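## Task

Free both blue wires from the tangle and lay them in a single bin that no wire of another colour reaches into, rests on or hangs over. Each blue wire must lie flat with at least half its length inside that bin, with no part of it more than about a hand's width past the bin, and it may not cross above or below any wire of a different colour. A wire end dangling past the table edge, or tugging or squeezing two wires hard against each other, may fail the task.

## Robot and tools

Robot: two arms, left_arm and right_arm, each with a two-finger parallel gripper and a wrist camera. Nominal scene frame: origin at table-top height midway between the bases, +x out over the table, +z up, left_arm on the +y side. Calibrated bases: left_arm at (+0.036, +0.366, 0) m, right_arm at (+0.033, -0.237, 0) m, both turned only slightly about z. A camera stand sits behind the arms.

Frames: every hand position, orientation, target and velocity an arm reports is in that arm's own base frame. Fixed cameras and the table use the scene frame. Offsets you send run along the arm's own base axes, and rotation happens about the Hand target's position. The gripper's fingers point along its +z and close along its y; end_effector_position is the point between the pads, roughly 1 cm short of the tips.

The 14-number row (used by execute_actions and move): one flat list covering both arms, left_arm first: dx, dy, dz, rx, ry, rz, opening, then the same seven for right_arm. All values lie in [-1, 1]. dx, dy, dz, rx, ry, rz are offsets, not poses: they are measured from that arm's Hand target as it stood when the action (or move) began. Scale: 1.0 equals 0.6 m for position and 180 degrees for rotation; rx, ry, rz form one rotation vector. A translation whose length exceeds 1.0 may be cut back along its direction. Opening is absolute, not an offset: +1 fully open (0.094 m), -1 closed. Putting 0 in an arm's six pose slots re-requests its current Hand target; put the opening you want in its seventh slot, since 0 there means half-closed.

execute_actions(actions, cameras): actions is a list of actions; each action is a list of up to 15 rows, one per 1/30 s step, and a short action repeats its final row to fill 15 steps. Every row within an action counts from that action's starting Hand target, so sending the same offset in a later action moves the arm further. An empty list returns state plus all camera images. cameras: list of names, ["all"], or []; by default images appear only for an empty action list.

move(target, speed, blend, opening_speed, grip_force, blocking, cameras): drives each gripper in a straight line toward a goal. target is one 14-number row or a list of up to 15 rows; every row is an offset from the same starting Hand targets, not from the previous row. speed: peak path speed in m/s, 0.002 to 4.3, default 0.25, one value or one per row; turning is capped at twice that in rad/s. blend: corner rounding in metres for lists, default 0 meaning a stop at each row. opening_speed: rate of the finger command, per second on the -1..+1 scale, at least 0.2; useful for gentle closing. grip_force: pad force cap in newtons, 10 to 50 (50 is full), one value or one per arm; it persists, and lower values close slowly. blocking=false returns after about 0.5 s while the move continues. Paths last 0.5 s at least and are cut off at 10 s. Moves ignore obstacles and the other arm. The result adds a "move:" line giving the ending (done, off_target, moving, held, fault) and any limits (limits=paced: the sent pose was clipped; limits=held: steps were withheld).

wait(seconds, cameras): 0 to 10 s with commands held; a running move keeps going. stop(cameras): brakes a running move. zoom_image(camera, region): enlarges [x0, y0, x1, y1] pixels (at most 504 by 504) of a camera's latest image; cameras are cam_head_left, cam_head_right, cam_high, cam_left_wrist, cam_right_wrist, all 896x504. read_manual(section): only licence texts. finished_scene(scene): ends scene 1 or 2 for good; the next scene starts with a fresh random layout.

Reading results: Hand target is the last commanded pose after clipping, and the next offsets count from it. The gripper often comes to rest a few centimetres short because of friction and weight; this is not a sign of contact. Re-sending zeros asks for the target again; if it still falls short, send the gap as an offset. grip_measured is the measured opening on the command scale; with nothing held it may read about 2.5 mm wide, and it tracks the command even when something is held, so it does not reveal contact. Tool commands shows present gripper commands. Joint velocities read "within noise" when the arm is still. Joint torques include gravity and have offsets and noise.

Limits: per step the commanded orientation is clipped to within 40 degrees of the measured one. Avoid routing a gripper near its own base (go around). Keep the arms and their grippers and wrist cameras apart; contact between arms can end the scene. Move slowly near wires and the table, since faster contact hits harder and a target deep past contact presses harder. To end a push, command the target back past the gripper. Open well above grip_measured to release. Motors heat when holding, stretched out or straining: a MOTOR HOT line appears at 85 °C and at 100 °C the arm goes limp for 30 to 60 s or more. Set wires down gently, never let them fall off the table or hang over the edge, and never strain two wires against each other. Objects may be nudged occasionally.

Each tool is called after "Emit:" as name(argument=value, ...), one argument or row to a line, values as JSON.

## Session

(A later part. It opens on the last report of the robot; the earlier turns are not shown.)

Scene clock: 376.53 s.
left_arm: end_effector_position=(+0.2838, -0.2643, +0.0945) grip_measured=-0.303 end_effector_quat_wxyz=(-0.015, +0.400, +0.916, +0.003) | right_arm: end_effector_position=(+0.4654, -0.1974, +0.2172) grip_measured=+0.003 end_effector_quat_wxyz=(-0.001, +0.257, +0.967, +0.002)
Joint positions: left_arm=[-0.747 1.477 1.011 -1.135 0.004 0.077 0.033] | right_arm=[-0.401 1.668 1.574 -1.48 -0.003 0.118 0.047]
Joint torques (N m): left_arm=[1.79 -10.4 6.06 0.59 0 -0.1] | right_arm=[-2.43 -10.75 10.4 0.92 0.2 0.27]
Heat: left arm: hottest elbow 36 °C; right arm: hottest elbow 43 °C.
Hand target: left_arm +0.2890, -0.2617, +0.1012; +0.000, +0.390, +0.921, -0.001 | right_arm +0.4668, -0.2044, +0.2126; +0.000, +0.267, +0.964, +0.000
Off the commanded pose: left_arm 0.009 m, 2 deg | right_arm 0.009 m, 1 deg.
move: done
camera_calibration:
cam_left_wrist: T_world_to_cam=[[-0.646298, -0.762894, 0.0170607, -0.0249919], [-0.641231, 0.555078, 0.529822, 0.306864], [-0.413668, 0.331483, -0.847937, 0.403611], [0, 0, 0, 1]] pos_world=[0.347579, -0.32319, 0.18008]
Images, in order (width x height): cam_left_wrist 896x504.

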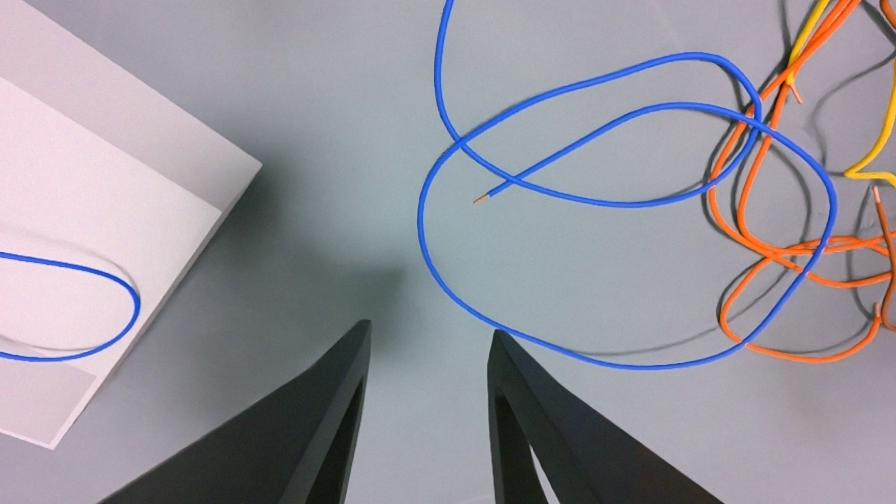

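Emit:
move(
  target=[0.005,0.0078,-0.115,0,0,0,-0.4, 0,0,0,0,0,0,0],
  speed=0.12,
  cameras=["cam_left_wrist"],
)

Scene clock: 383.03 s.
left_arm: end_effector_position=(+0.2864, -0.2600, +0.0347) grip_measured=-0.398 end_effector_quat_wxyz=(-0.003, +0.395, +0.919, -0.001) | right_arm: end_effector_position=(+0.4654, -0.1974, +0.2172) grip_measured=+0.003 end_effector_quat_wxyz=(-0.001, +0.257, +0.967, +0.002)
Joint positions: left_arm=[-0.734 1.55 0.91 -0.937 0.004 0.077 0.028] | right_arm=[-0.401 1.668 1.574 -1.48 -0.003 0.118 0.047]
Joint torques (N m): left_arm=[1.73 -8.41 5.6 0.59 0.03 0.03] | right_arm=[-2.37 -10.81 10.29 0.95 0.22 0.27]
Heat: left arm: hottest elbow 36 °C; right arm: hottest elbow 43 °C.
Hand target: left_arm +0.2921, -0.2570, +0.0323; +0.000, +0.390, +0.921, -0.001 | right_arm +0.4668, -0.2044, +0.2126; +0.000, +0.267, +0.964, +0.000
Off the commanded pose: left_arm 0.007 m, 1 deg | right_arm 0.009 m, 1 deg.
move: done
camera_calibration:
cam_left_wrist: T_world_to_cam=[[-0.636652, -0.770938, 0.0181168, -0.0239816], [-0.657788, 0.555173, 0.509017, 0.343218], [-0.402479, 0.31215, -0.860566, 0.344741], [0, 0, 0, 1]] pos_world=[0.349248, -0.316645, 0.122403]
Images, in order (width x height): cam_left_wrist 896x504.

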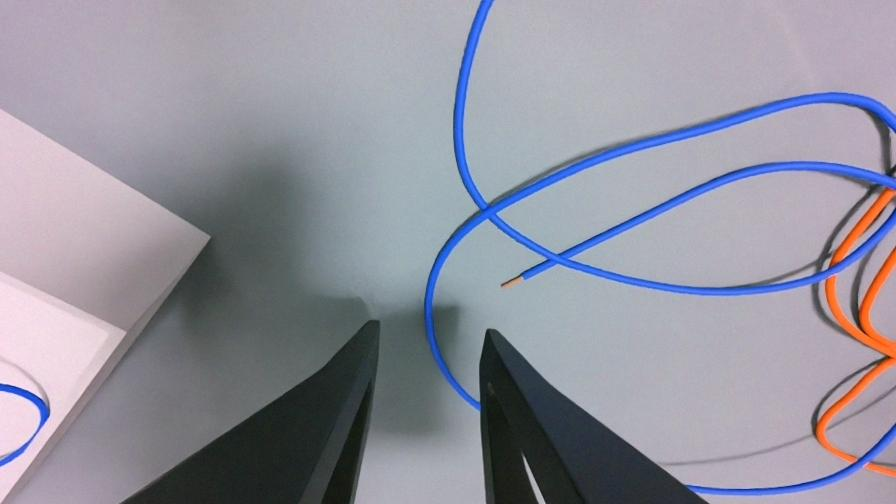

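Emit:
move(
  target=[0.0015,0.002,-0.037,0,0,0,-0.5, 0,0,0,0,0,0,0],
  speed=0.06,
)

Emit:
move(
  target=[0,0,0,0,0,0,-1, 0,0,0,0,0,0,0],
  opening_speed=0.4,
  cameras=["cam_left_wrist"],
)

Emit:
zoom_image(
  camera="cam_left_wrist",
  region=[340, 230, 540, 430],
)

Scene clock: 387.40 s.
left_arm: end_effector_position=(+0.2883, -0.2599, +0.0140) grip_measured=-0.498 end_effector_quat_wxyz=(-0.001, +0.393, +0.919, -0.002) | right_arm: end_effector_position=(+0.4654, -0.1974, +0.2172) grip_measured=+0.003 end_effector_quat_wxyz=(-0.001, +0.257, +0.967, +0.002)
Joint positions: left_arm=[-0.731 1.588 0.888 -0.872 0.004 0.078 0.024] | right_arm=[-0.401 1.668 1.574 -1.48 -0.003 0.118 0.047]
Joint torques (N m): left_arm=[1.9 -8.29 5.19 0.66 0 0.07] | right_arm=[-2.37 -11.05 10.33 0.94 0.22 0.27]
Heat: left arm: hottest elbow 36 °C; right arm: hottest elbow 43 °C.
Hand target: left_arm +0.2930, -0.2559, +0.0101; +0.001, +0.390, +0.921, -0.001 | right_arm +0.4668, -0.2044, +0.2126; +0.000, +0.267, +0.964, +0.000
Off the commanded pose: left_arm 0.007 m, 0 deg | right_arm 0.009 m, 1 deg.
move: done

Scene clock: 388.97 s.
left_arm: end_effector_position=(+0.2883, -0.2599, +0.0140) grip_measured=-0.989 end_effector_quat_wxyz=(-0.001, +0.393, +0.919, -0.002) | right_arm: end_effector_position=(+0.4654, -0.1974, +0.2172) grip_measured=+0.003 end_effector_quat_wxyz=(-0.001, +0.257, +0.967, +0.002)
Joint positions: left_arm=[-0.731 1.588 0.888 -0.872 0.004 0.078 0.001] | right_arm=[-0.401 1.668 1.574 -1.48 -0.003 0.118 0.047]
Joint torques (N m): left_arm=[1.55 -8.88 5.18 0.61 0 0.06] | right_arm=[-2.32 -10.7 10.33 0.92 0.21 0.27]
Heat: left arm: hottest elbow 35 °C; right arm: hottest elbow 43 °C.
Hand target: left_arm +0.2930, -0.2559, +0.0101; +0.000, +0.390, +0.921, -0.001 | right_arm +0.4668, -0.2044, +0.2126; +0.000, +0.267, +0.964, +0.000
Off the commanded pose: left_arm 0.007 m, 0 deg | right_arm 0.009 m, 1 deg.
move: done
camera_calibration:
cam_left_wrist: T_world_to_cam=[[-0.63465, -0.772583, 0.0182698, -0.02332], [-0.661173, 0.555066, 0.50473, 0.355988], [-0.400087, 0.308247, -0.863084, 0.326108], [0, 0, 0, 1]] pos_world=[0.351041, -0.316136, 0.102207]
Images, in order (width x height): cam_left_wrist 896x504.

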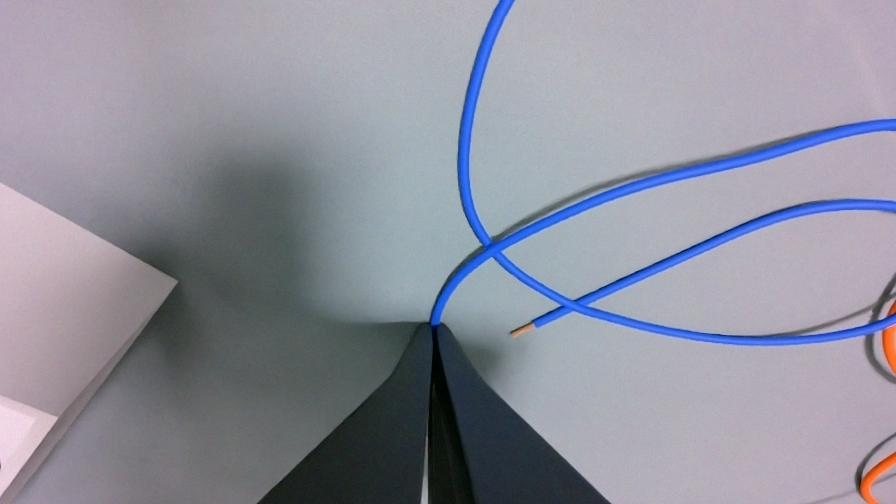

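Scaled by 2.520 from the camera's 896x504 image, which has a finer 1280x720 frame.

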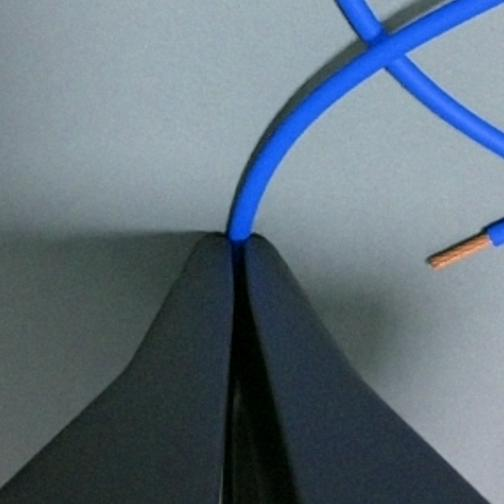

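Emit:
move(
  target=[0,-0.05,0.3,0,0,0,-1, 0,0,0,0,0,0,0],
  speed=0.08,
  cameras=["cam_left_wrist","cam_head_left","cam_high"],
)

Emit:
zoom_image(
  camera="cam_head_left",
  region=[430, 300, 610, 460],
)

Emit:
zoom_image(
  camera="cam_high",
  region=[440, 140, 590, 290],
)

Scene clock: 396.67 s.
left_arm: end_effector_position=(+0.2835, -0.2693, +0.1615) grip_measured=-0.989 end_effector_quat_wxyz=(-0.031, +0.388, +0.921, +0.009) | right_arm: end_effector_position=(+0.4654, -0.1974, +0.2172) grip_measured=+0.003 end_effector_quat_wxyz=(-0.001, +0.257, +0.967, +0.002)
Joint positions: left_arm=[-0.757 1.44 1.16 -1.354 0.004 0.04 0.001] | right_arm=[-0.401 1.668 1.574 -1.48 -0.003 0.118 0.047]
Joint torques (N m): left_arm=[-0.62 -9.64 11.1 -0.43 0.07 -0.07] | right_arm=[-2.26 -10.87 10.36 0.96 0.21 0.28]
Heat: left arm: hottest elbow 36 °C; right arm: hottest elbow 43 °C.
Hand target: left_arm +0.2929, -0.2859, +0.1900; +0.001, +0.390, +0.921, -0.001 | right_arm +0.4668, -0.2044, +0.2126; +0.000, +0.267, +0.964, +0.000
Off the commanded pose: left_arm 0.034 m, 4 deg | right_arm 0.009 m, 1 deg.
move: off_target (left_arm)
camera_calibration:
cam_left_wrist: T_world_to_cam=[[-0.625062, -0.780464, 0.0131618, -0.0402344], [-0.642737, 0.52418, 0.558682, 0.261264], [-0.44293, 0.340751, -0.829278, 0.469781], [0, 0, 0, 1]] pos_world=[0.350855, -0.328429, 0.244145]
Images, in order (width x height): cam_head_left 896x504, cam_high 896x504, cam_left_wrist 896x504.

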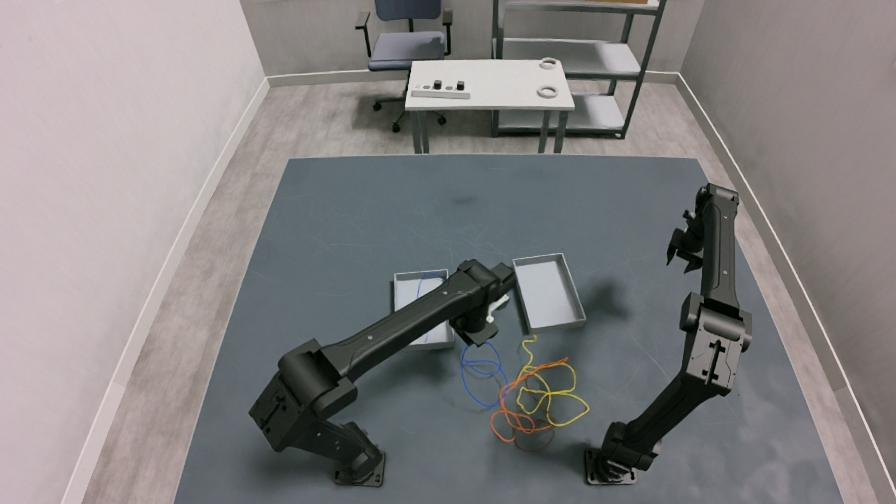

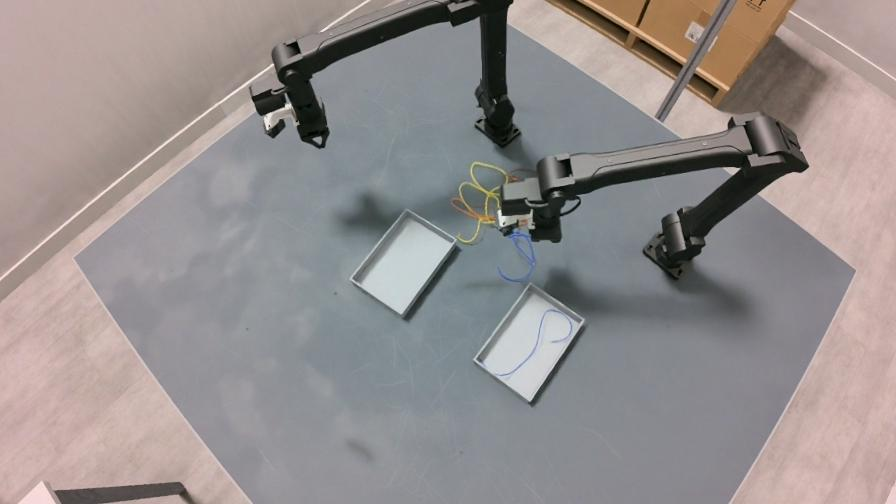

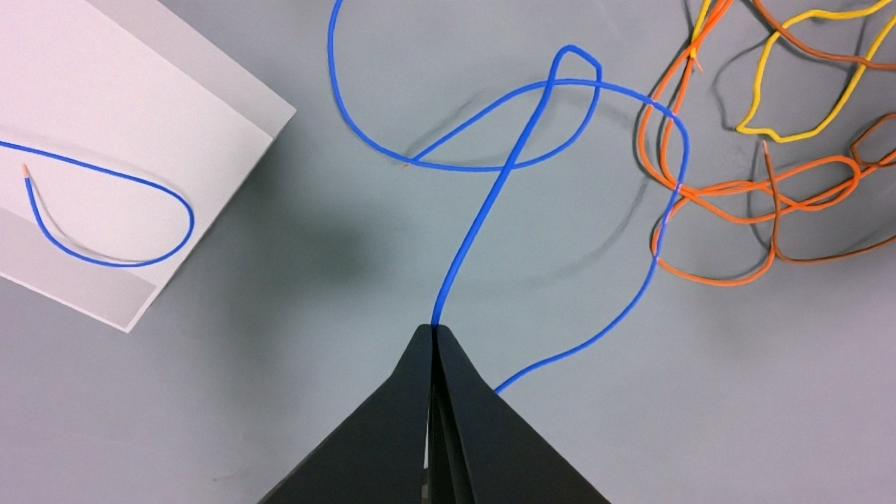

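Scaled by 2.800 from the camera's 896x504 image, which has a finer 1280x720 frame.

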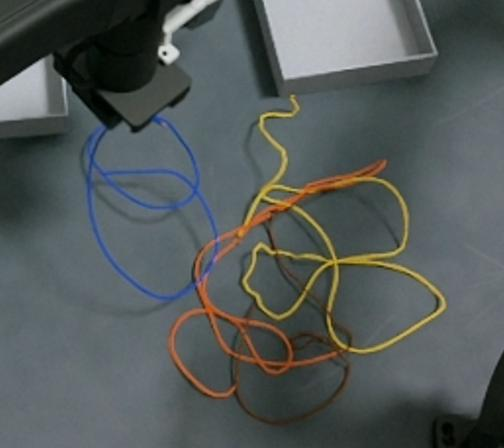

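Scaled by 3.360 from the camera's 896x504 image, which has a finer 1280x720 frame.

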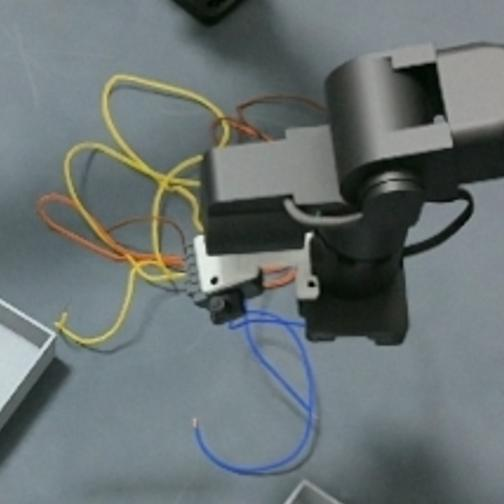

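Emit:
move(
  target=[0.02,-0.02,0.28,0,0,0,-1, 0,0,0,0,0,0,0],
  speed=0.1,
  cameras=["cam_left_wrist","cam_head_left","cam_high"],
)

Emit:
zoom_image(
  camera="cam_head_left",
  region=[430, 260, 630, 460],
)

Emit:
zoom_image(
  camera="cam_high",
  region=[440, 140, 640, 410],
)

Scene clock: 402.03 s.
left_arm: end_effector_position=(+0.3047, -0.2895, +0.3247) grip_measured=-0.989 end_effector_quat_wxyz=(+0.017, +0.388, +0.921, -0.009) | right_arm: end_effector_position=(+0.4654, -0.1974, +0.2172) grip_measured=+0.003 end_effector_quat_wxyz=(-0.001, +0.257, +0.967, +0.002)
Joint positions: left_arm=[-0.757 1.423 1.574 -1.684 0.004 0.04 0.001] | right_arm=[-0.401 1.668 1.574 -1.48 -0.003 0.118 0.047]
Joint torques (N m): left_arm=[-0.5 -10.75 11.63 -0.16 0.03 -0.06] | right_arm=[-2.26 -10.93 10.3 0.92 0.21 0.26]
Heat: left arm: hottest elbow 37 °C; right arm: hottest elbow 43 °C.
Hand target: left_arm +0.3050, -0.2979, +0.3580; +0.000, +0.390, +0.921, -0.001 | right_arm +0.4668, -0.2044, +0.2126; +0.000, +0.267, +0.964, +0.000
Off the commanded pose: left_arm 0.034 m, 2 deg | right_arm 0.009 m, 1 deg.
joint sent to its limit (left arm) — joint 4 (wrist pitch), lower limit. The joint targets are off in orientation, not in position.
move: off_target (left_arm)
camera_calibration:
cam_left_wrist: T_world_to_cam=[[-0.626343, -0.779254, 0.0213994, -0.0468692], [-0.680913, 0.560252, 0.471672, 0.244623], [-0.379542, 0.280857, -0.881514, 0.601713], [0, 0, 0, 1]] pos_world=[0.365586, -0.342569, 0.41604]
Images, in order (width x height): cam_head_left 896x504, cam_high 896x504, cam_left_wrist 896x504.

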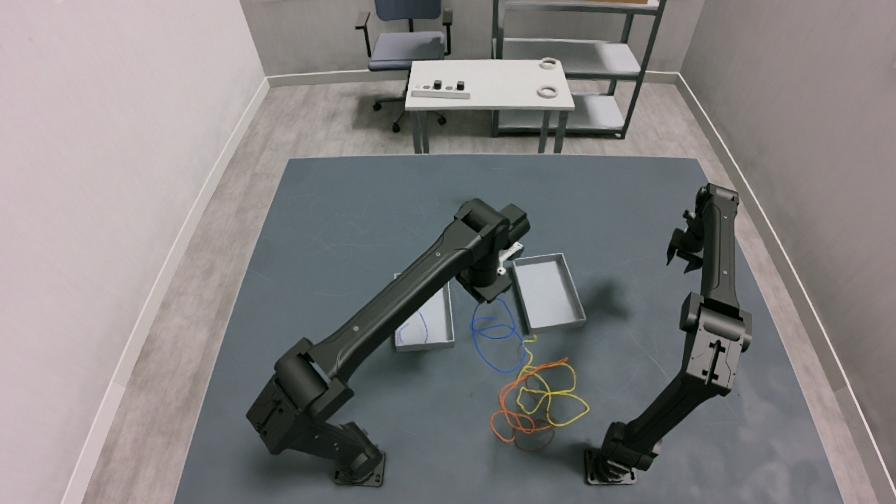

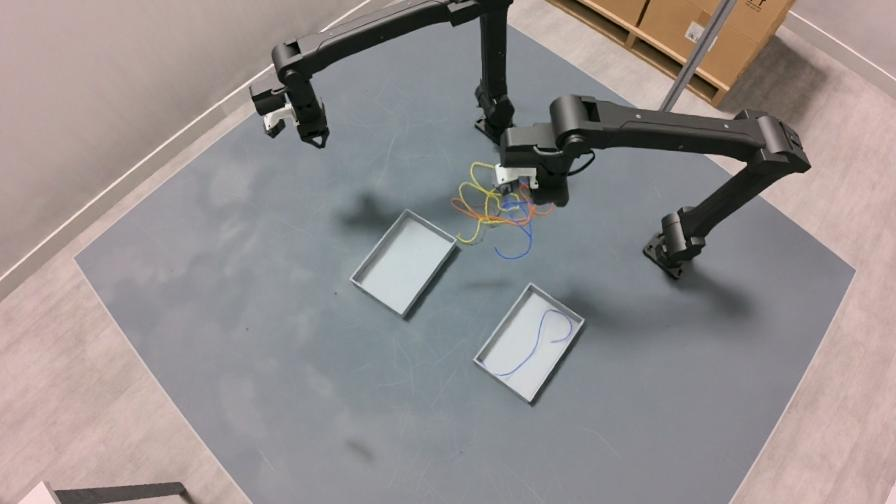

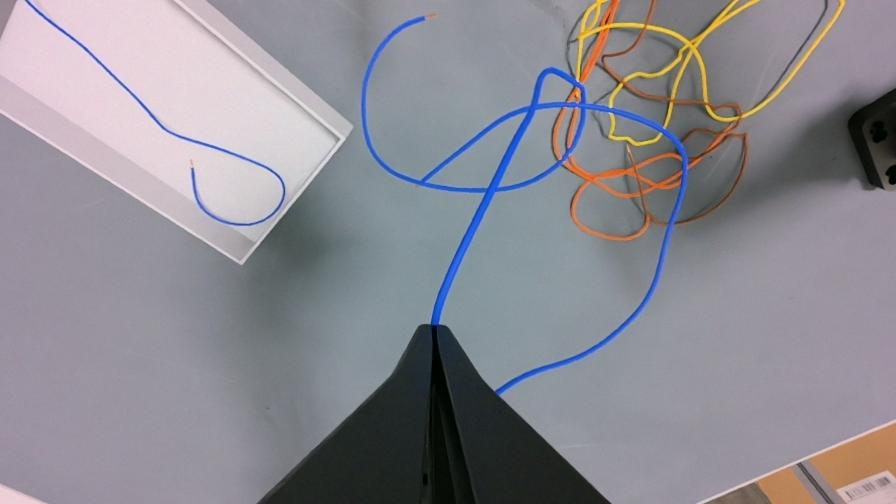

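Scaled by 2.520 from the camera's 896x504 image, which has a finer 1280x720 frame.

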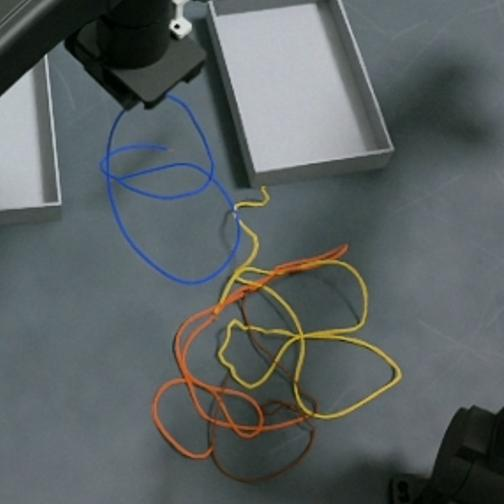

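Scaled by 1.867 from the camera's 896x504 image, which has a finer 1280x720 frame.

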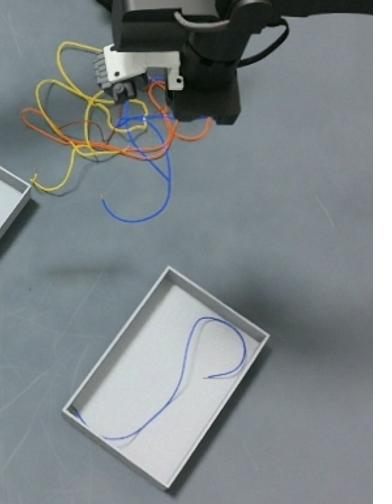

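Emit:
move(
  target=[0.325,0.33,0.0,0,0,-0.15,-1, 0,0,0,0,0,0,0],
  speed=0.12,
  cameras=["cam_left_wrist","cam_head_left","cam_high"],
)

Emit:
zoom_image(
  camera="cam_head_left",
  region=[340, 180, 540, 380],
)

Emit:
zoom_image(
  camera="cam_high",
  region=[430, 200, 630, 430],
)

Scene clock: 422.10 s.
left_arm: end_effector_position=(+0.4886, -0.1026, +0.3361) grip_measured=-0.989 end_effector_quat_wxyz=(+0.041, +0.593, +0.804, +0.016) | right_arm: end_effector_position=(+0.4654, -0.1974, +0.2172) grip_measured=+0.003 end_effector_quat_wxyz=(-0.001, +0.257, +0.967, +0.002)
Joint positions: left_arm=[-0.204 1.606 1.808 -1.684 0.006 1.066 0.001] | right_arm=[-0.401 1.668 1.574 -1.48 -0.003 0.118 0.047]
Joint torques (N m): left_arm=[1.26 -11.28 11.75 -0.1 0.06 0.08] | right_arm=[-2.37 -10.75 10.33 0.92 0.21 0.26]
Motor temperatures (°C): left_arm=[24 30 40 24 26 24 27] | right_arm=[27 30 43 26 27 23 25]
Heat: left arm: hottest elbow 40 °C; right arm: hottest elbow 43 °C.
Hand target: left_arm +0.4999, -0.0999, +0.3580; +0.000, +0.594, +0.804, -0.001 | right_arm +0.4668, -0.2044, +0.2126; +0.000, +0.267, +0.964, +0.000
Off the commanded pose: left_arm 0.025 m, 5 deg | right_arm 0.009 m, 1 deg.
joint sent to its limit (left arm) — joint 4 (wrist pitch), lower limit. The joint targets are off in orientation, not in position.
move: off_target (left_arm)
camera_calibration:
cam_left_wrist: T_world_to_cam=[[-0.910677, -0.409603, -0.0537833, 0.415866], [-0.387674, 0.802328, 0.45385, 0.147362], [-0.142747, 0.434161, -0.889454, 0.531726], [0, 0, 0, 1]] pos_world=[0.51175, -0.178747, 0.428432]
Images, in order (width x height): cam_head_left 896x504, cam_high 896x504, cam_left_wrist 896x504.

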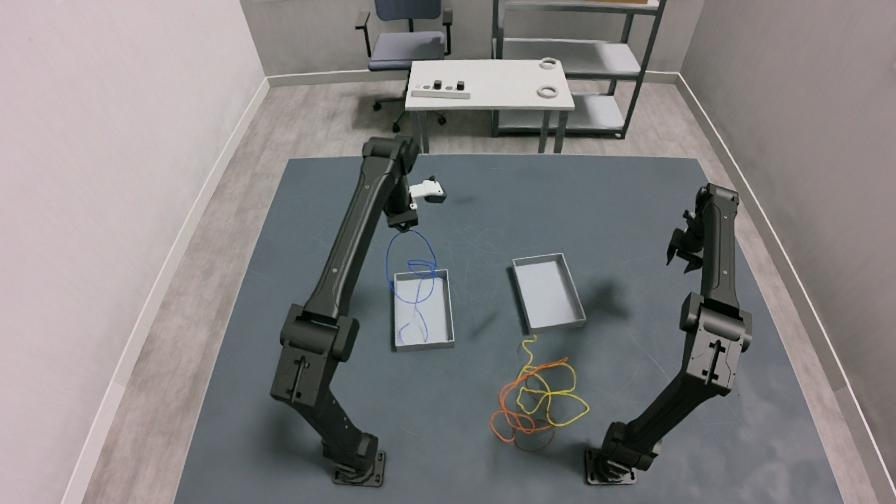

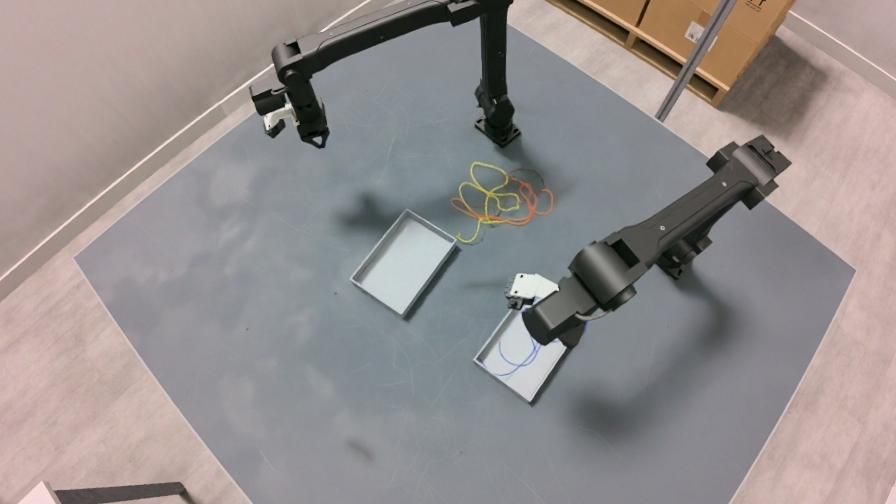

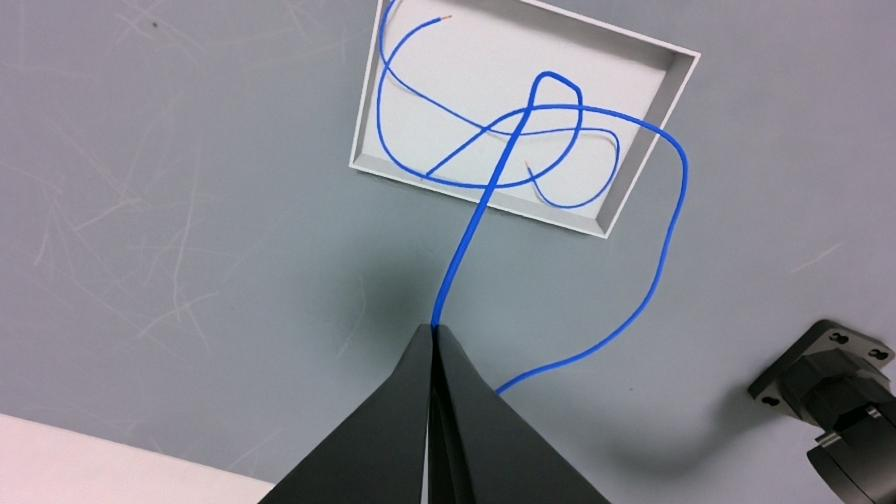

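Scaled by 2.520 from the camera's 896x504 image, which has a finer 1280x720 frame.

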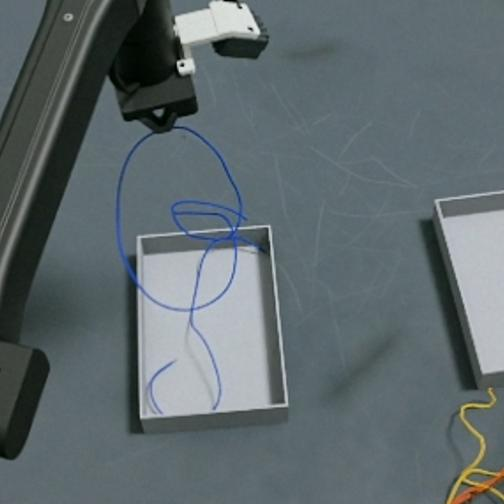

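Scaled by 2.191 from the camera's 896x504 image, which has a finer 1280x720 frame.

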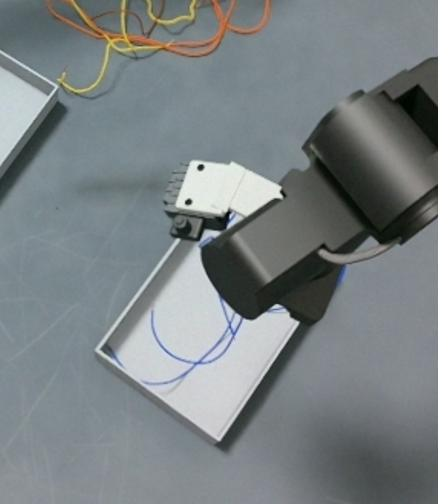

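Emit:
move(
  target=[0.042,0.03,-0.247,0,0,0,-1, 0,0,0,0,0,0,0],
  speed=0.1,
  cameras=["cam_left_wrist","cam_head_left","cam_high"],
)

Emit:
zoom_image(
  camera="cam_head_left",
  region=[340, 180, 540, 380],
)

Emit:
zoom_image(
  camera="cam_high",
  region=[430, 200, 630, 430],
)

Scene clock: 429.83 s.
left_arm: end_effector_position=(+0.5206, -0.0890, +0.2119) grip_measured=-0.989 end_effector_quat_wxyz=(-0.003, +0.596, +0.803, -0.004) | right_arm: end_effector_position=(+0.4654, -0.1974, +0.2172) grip_measured=+0.003 end_effector_quat_wxyz=(-0.001, +0.257, +0.967, +0.002)
Joint positions: left_arm=[-0.167 1.733 1.646 -1.493 0.005 1.109 0.001] | right_arm=[-0.401 1.668 1.574 -1.48 -0.003 0.118 0.047]
Joint torques (N m): left_arm=[1.44 -13.33 7.17 0.68 0.07 0.1] | right_arm=[-2.26 -10.81 10.32 0.96 0.2 0.28]
Heat: left arm: hottest elbow 39 °C; right arm: hottest elbow 43 °C.
Hand target: left_arm +0.5252, -0.0819, +0.2099; +0.000, +0.594, +0.804, -0.001 | right_arm +0.4668, -0.2044, +0.2126; +0.000, +0.267, +0.964, +0.000
Off the commanded pose: left_arm 0.009 m, 1 deg | right_arm 0.009 m, 1 deg.
move: done
camera_calibration:
cam_left_wrist: T_world_to_cam=[[-0.914662, -0.403461, 0.0247398, 0.429849], [-0.336878, 0.794679, 0.504975, 0.16731], [-0.223398, 0.453547, -0.86278, 0.458089], [0, 0, 0, 1]] pos_world=[0.551865, -0.167295, 0.300108]
Images, in order (width x height): cam_head_left 896x504, cam_high 896x504, cam_left_wrist 896x504.

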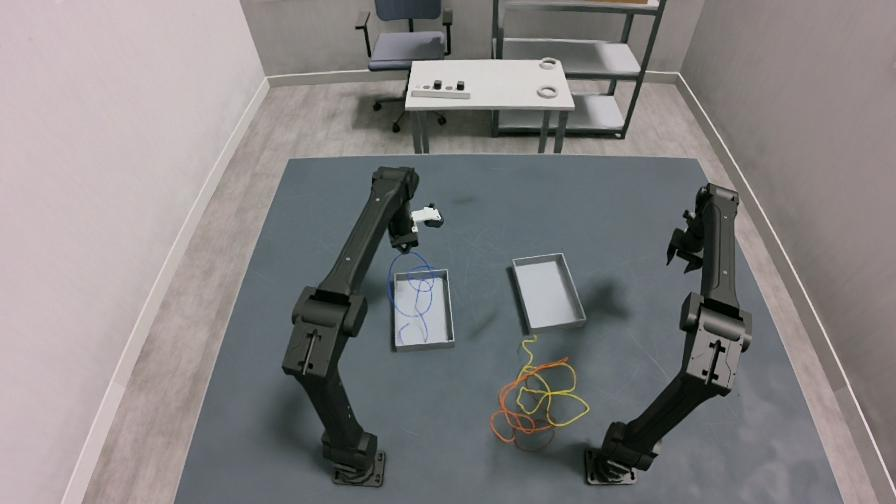

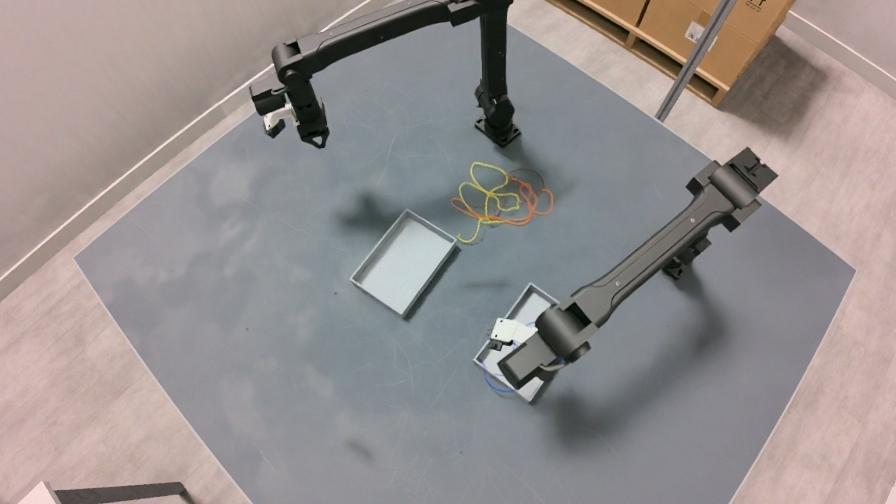

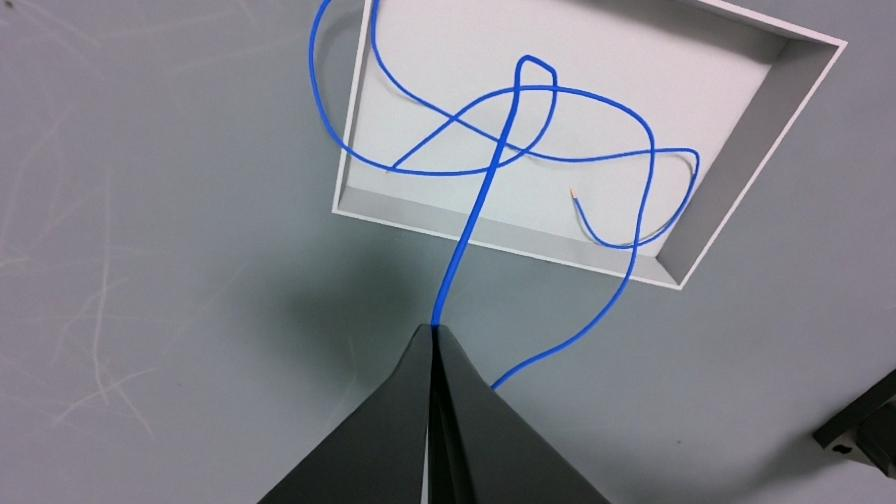

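Scaled by 2.520 from the camera's 896x504 image, which has a finer 1280x720 frame.

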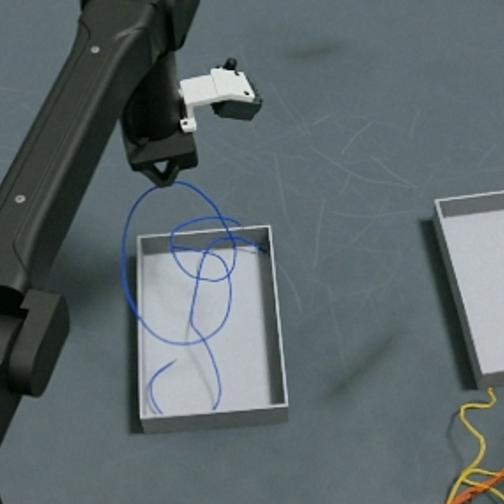

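Scaled by 2.191 from the camera's 896x504 image, which has a finer 1280x720 frame.

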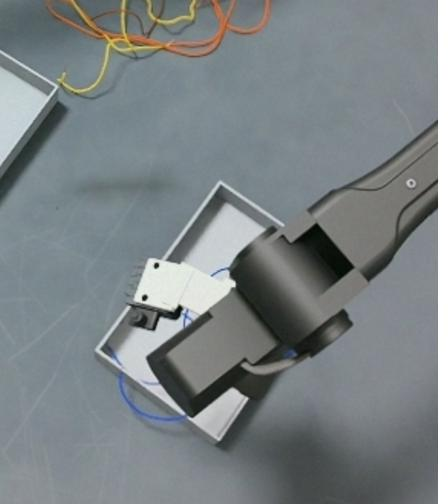

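Emit:
move(
  target=[-0.055,-0.015,-0.2,0,0,0,-1, 0,0,0,0,0,0,0],
  speed=0.08,
  cameras=["cam_left_wrist","cam_head_left","cam_high"],
)

Emit:
zoom_image(
  camera="cam_head_left",
  region=[340, 180, 540, 380],
)

Emit:
zoom_image(
  camera="cam_high",
  region=[430, 200, 630, 430],
)

Scene clock: 437.13 s.
left_arm: end_effector_position=(+0.4920, -0.0842, +0.0932) grip_measured=-0.989 end_effector_quat_wxyz=(-0.001, +0.593, +0.805, -0.003) | right_arm: end_effector_position=(+0.4654, -0.1974, +0.2172) grip_measured=+0.003 end_effector_quat_wxyz=(-0.001, +0.257, +0.967, +0.002)
Joint positions: left_arm=[-0.167 1.733 1.324 -1.167 0.005 1.102 0.001] | right_arm=[-0.401 1.668 1.574 -1.48 -0.003 0.118 0.047]
Joint torques (N m): left_arm=[-0.32 -12.57 6.2 0.54 0.09 -0.07] | right_arm=[-2.43 -10.75 10.37 0.94 0.21 0.26]
Heat: left arm: hottest elbow 39 °C; right arm: hottest elbow 43 °C.
Hand target: left_arm +0.4922, -0.0909, +0.0899; +0.000, +0.594, +0.804, -0.001 | right_arm +0.4668, -0.2044, +0.2126; +0.000, +0.267, +0.964, +0.000
Off the commanded pose: left_arm 0.007 m, 0 deg | right_arm 0.009 m, 1 deg.
move: done
camera_calibration:
cam_left_wrist: T_world_to_cam=[[-0.911631, -0.410459, 0.0212655, 0.406721], [-0.345046, 0.79241, 0.50302, 0.217725], [-0.22332, 0.451231, -0.864013, 0.346845], [0, 0, 0, 1]] pos_world=[0.523363, -0.162093, 0.181509]
Images, in order (width x height): cam_head_left 896x504, cam_high 896x504, cam_left_wrist 896x504.

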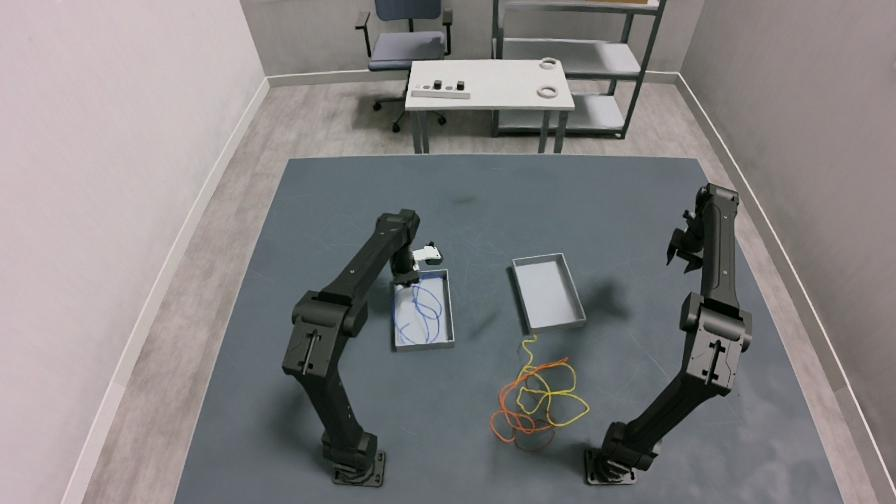

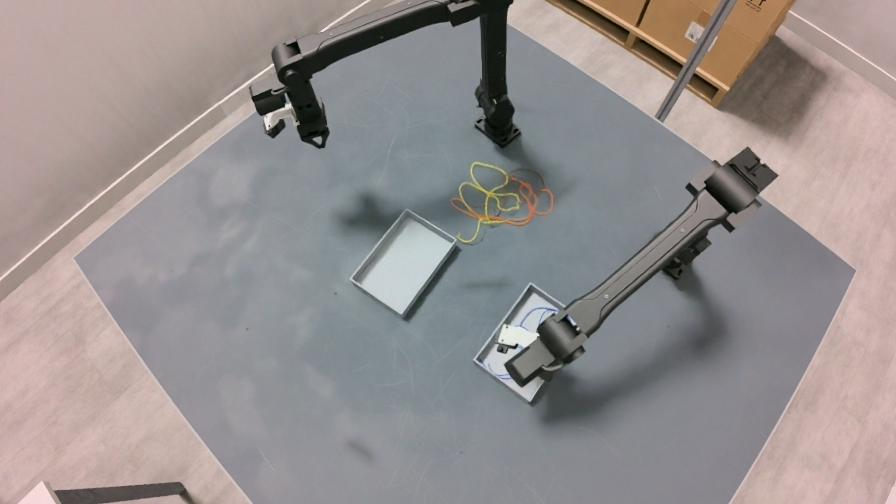

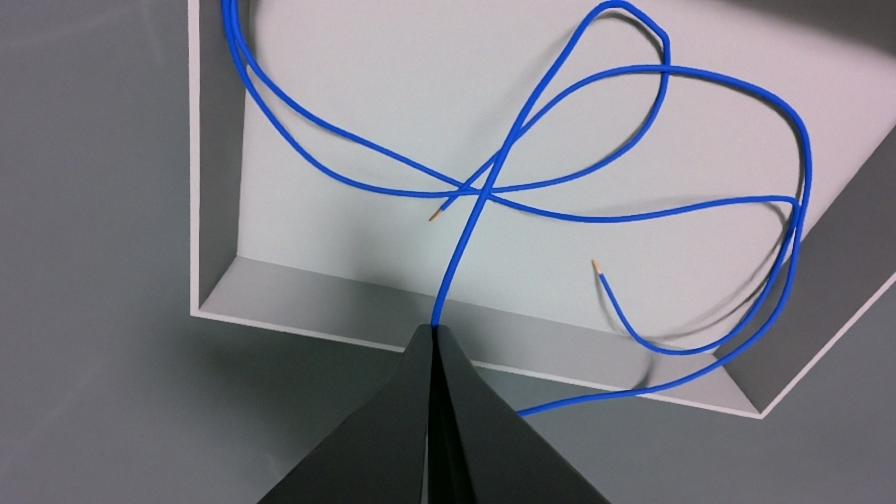

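Scaled by 2.520 from the camera's 896x504 image, which has a finer 1280x720 frame.

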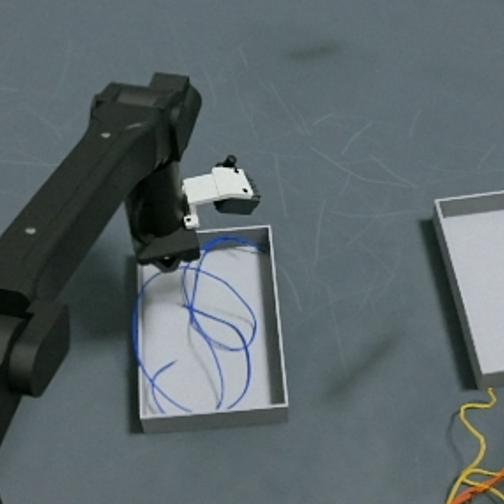

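Scaled by 2.191 from the camera's 896x504 image, which has a finer 1280x720 frame.

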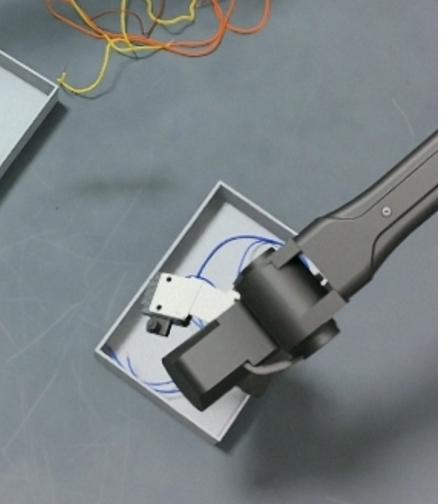

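Emit:
move(
  target=[
    [0.005,-0.037,-0.03,0,0,0,-1, 0,0,0,0,0,0,0],
    [0.005,-0.037,-0.1,0,0,0,-1, 0,0,0,0,0,0,0],
  ],
  speed=0.06,
  blend=0.01,
  cameras=["cam_left_wrist","cam_head_left"],
)

Emit:
zoom_image(
  camera="cam_head_left",
  region=[340, 180, 540, 380],
)

Scene clock: 445.30 s.
left_arm: end_effector_position=(+0.4954, -0.1067, +0.0346) grip_measured=-0.989 end_effector_quat_wxyz=(+0.000, +0.593, +0.805, -0.003) | right_arm: end_effector_position=(+0.4654, -0.1974, +0.2172) grip_measured=+0.003 end_effector_quat_wxyz=(-0.001, +0.257, +0.967, +0.002)
Joint positions: left_arm=[-0.21 1.82 1.274 -1.028 0.005 1.06 0.001] | right_arm=[-0.401 1.668 1.574 -1.48 -0.003 0.118 0.047]
Joint torques (N m): left_arm=[-0.26 -12.92 5.7 0.58 0.08 -0.08] | right_arm=[-2.32 -10.87 10.29 0.95 0.21 0.27]
Heat: left arm: hottest elbow 38 °C; right arm: hottest elbow 43 °C.
Hand target: left_arm +0.4952, -0.1130, +0.0297; +0.000, +0.594, +0.804, -0.001 | right_arm +0.4668, -0.2044, +0.2126; +0.000, +0.267, +0.964, +0.000
Off the commanded pose: left_arm 0.008 m, 0 deg | right_arm 0.009 m, 1 deg.
move: done
camera_calibration:
cam_left_wrist: T_world_to_cam=[[-0.912003, -0.409736, 0.0191335, 0.402192], [-0.345671, 0.792843, 0.501908, 0.266707], [-0.22082, 0.451128, -0.864709, 0.305962], [0, 0, 0, 1]] pos_world=[0.526556, -0.184692, 0.12301]
Images, in order (width x height): cam_head_left 896x504, cam_left_wrist 896x504.

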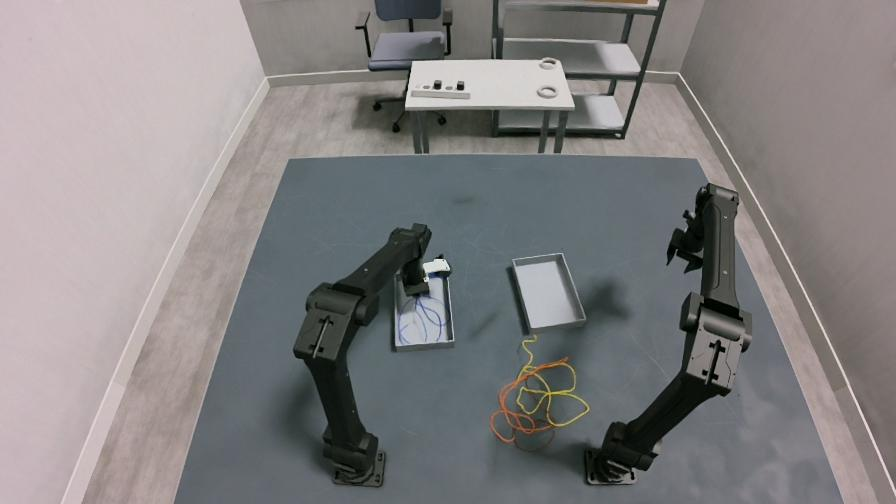

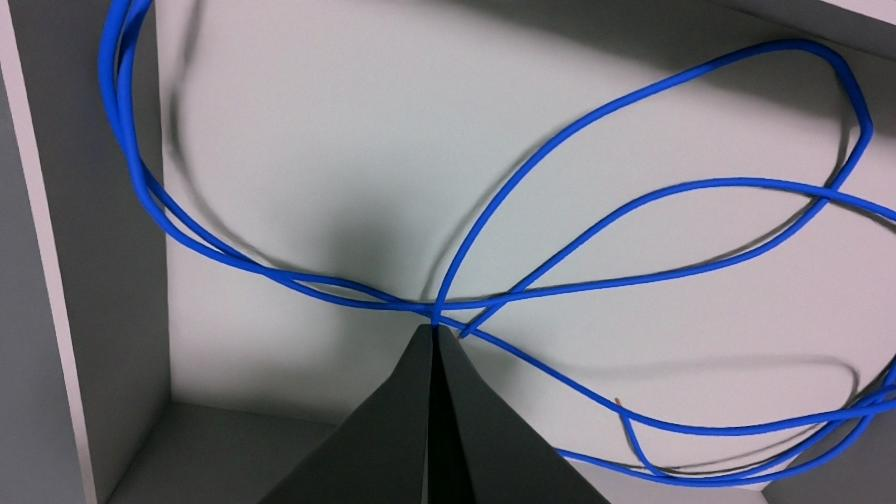

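Scaled by 2.520 from the camera's 896x504 image, which has a finer 1280x720 frame.

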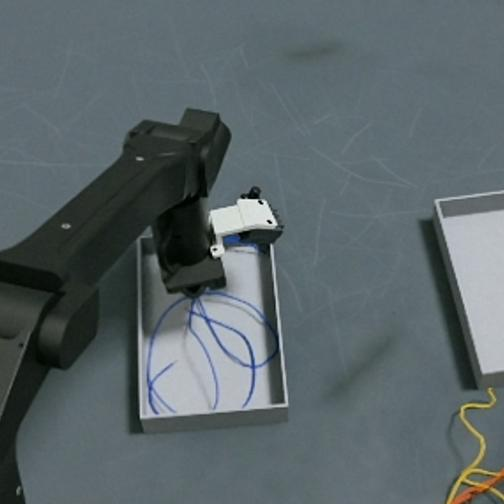

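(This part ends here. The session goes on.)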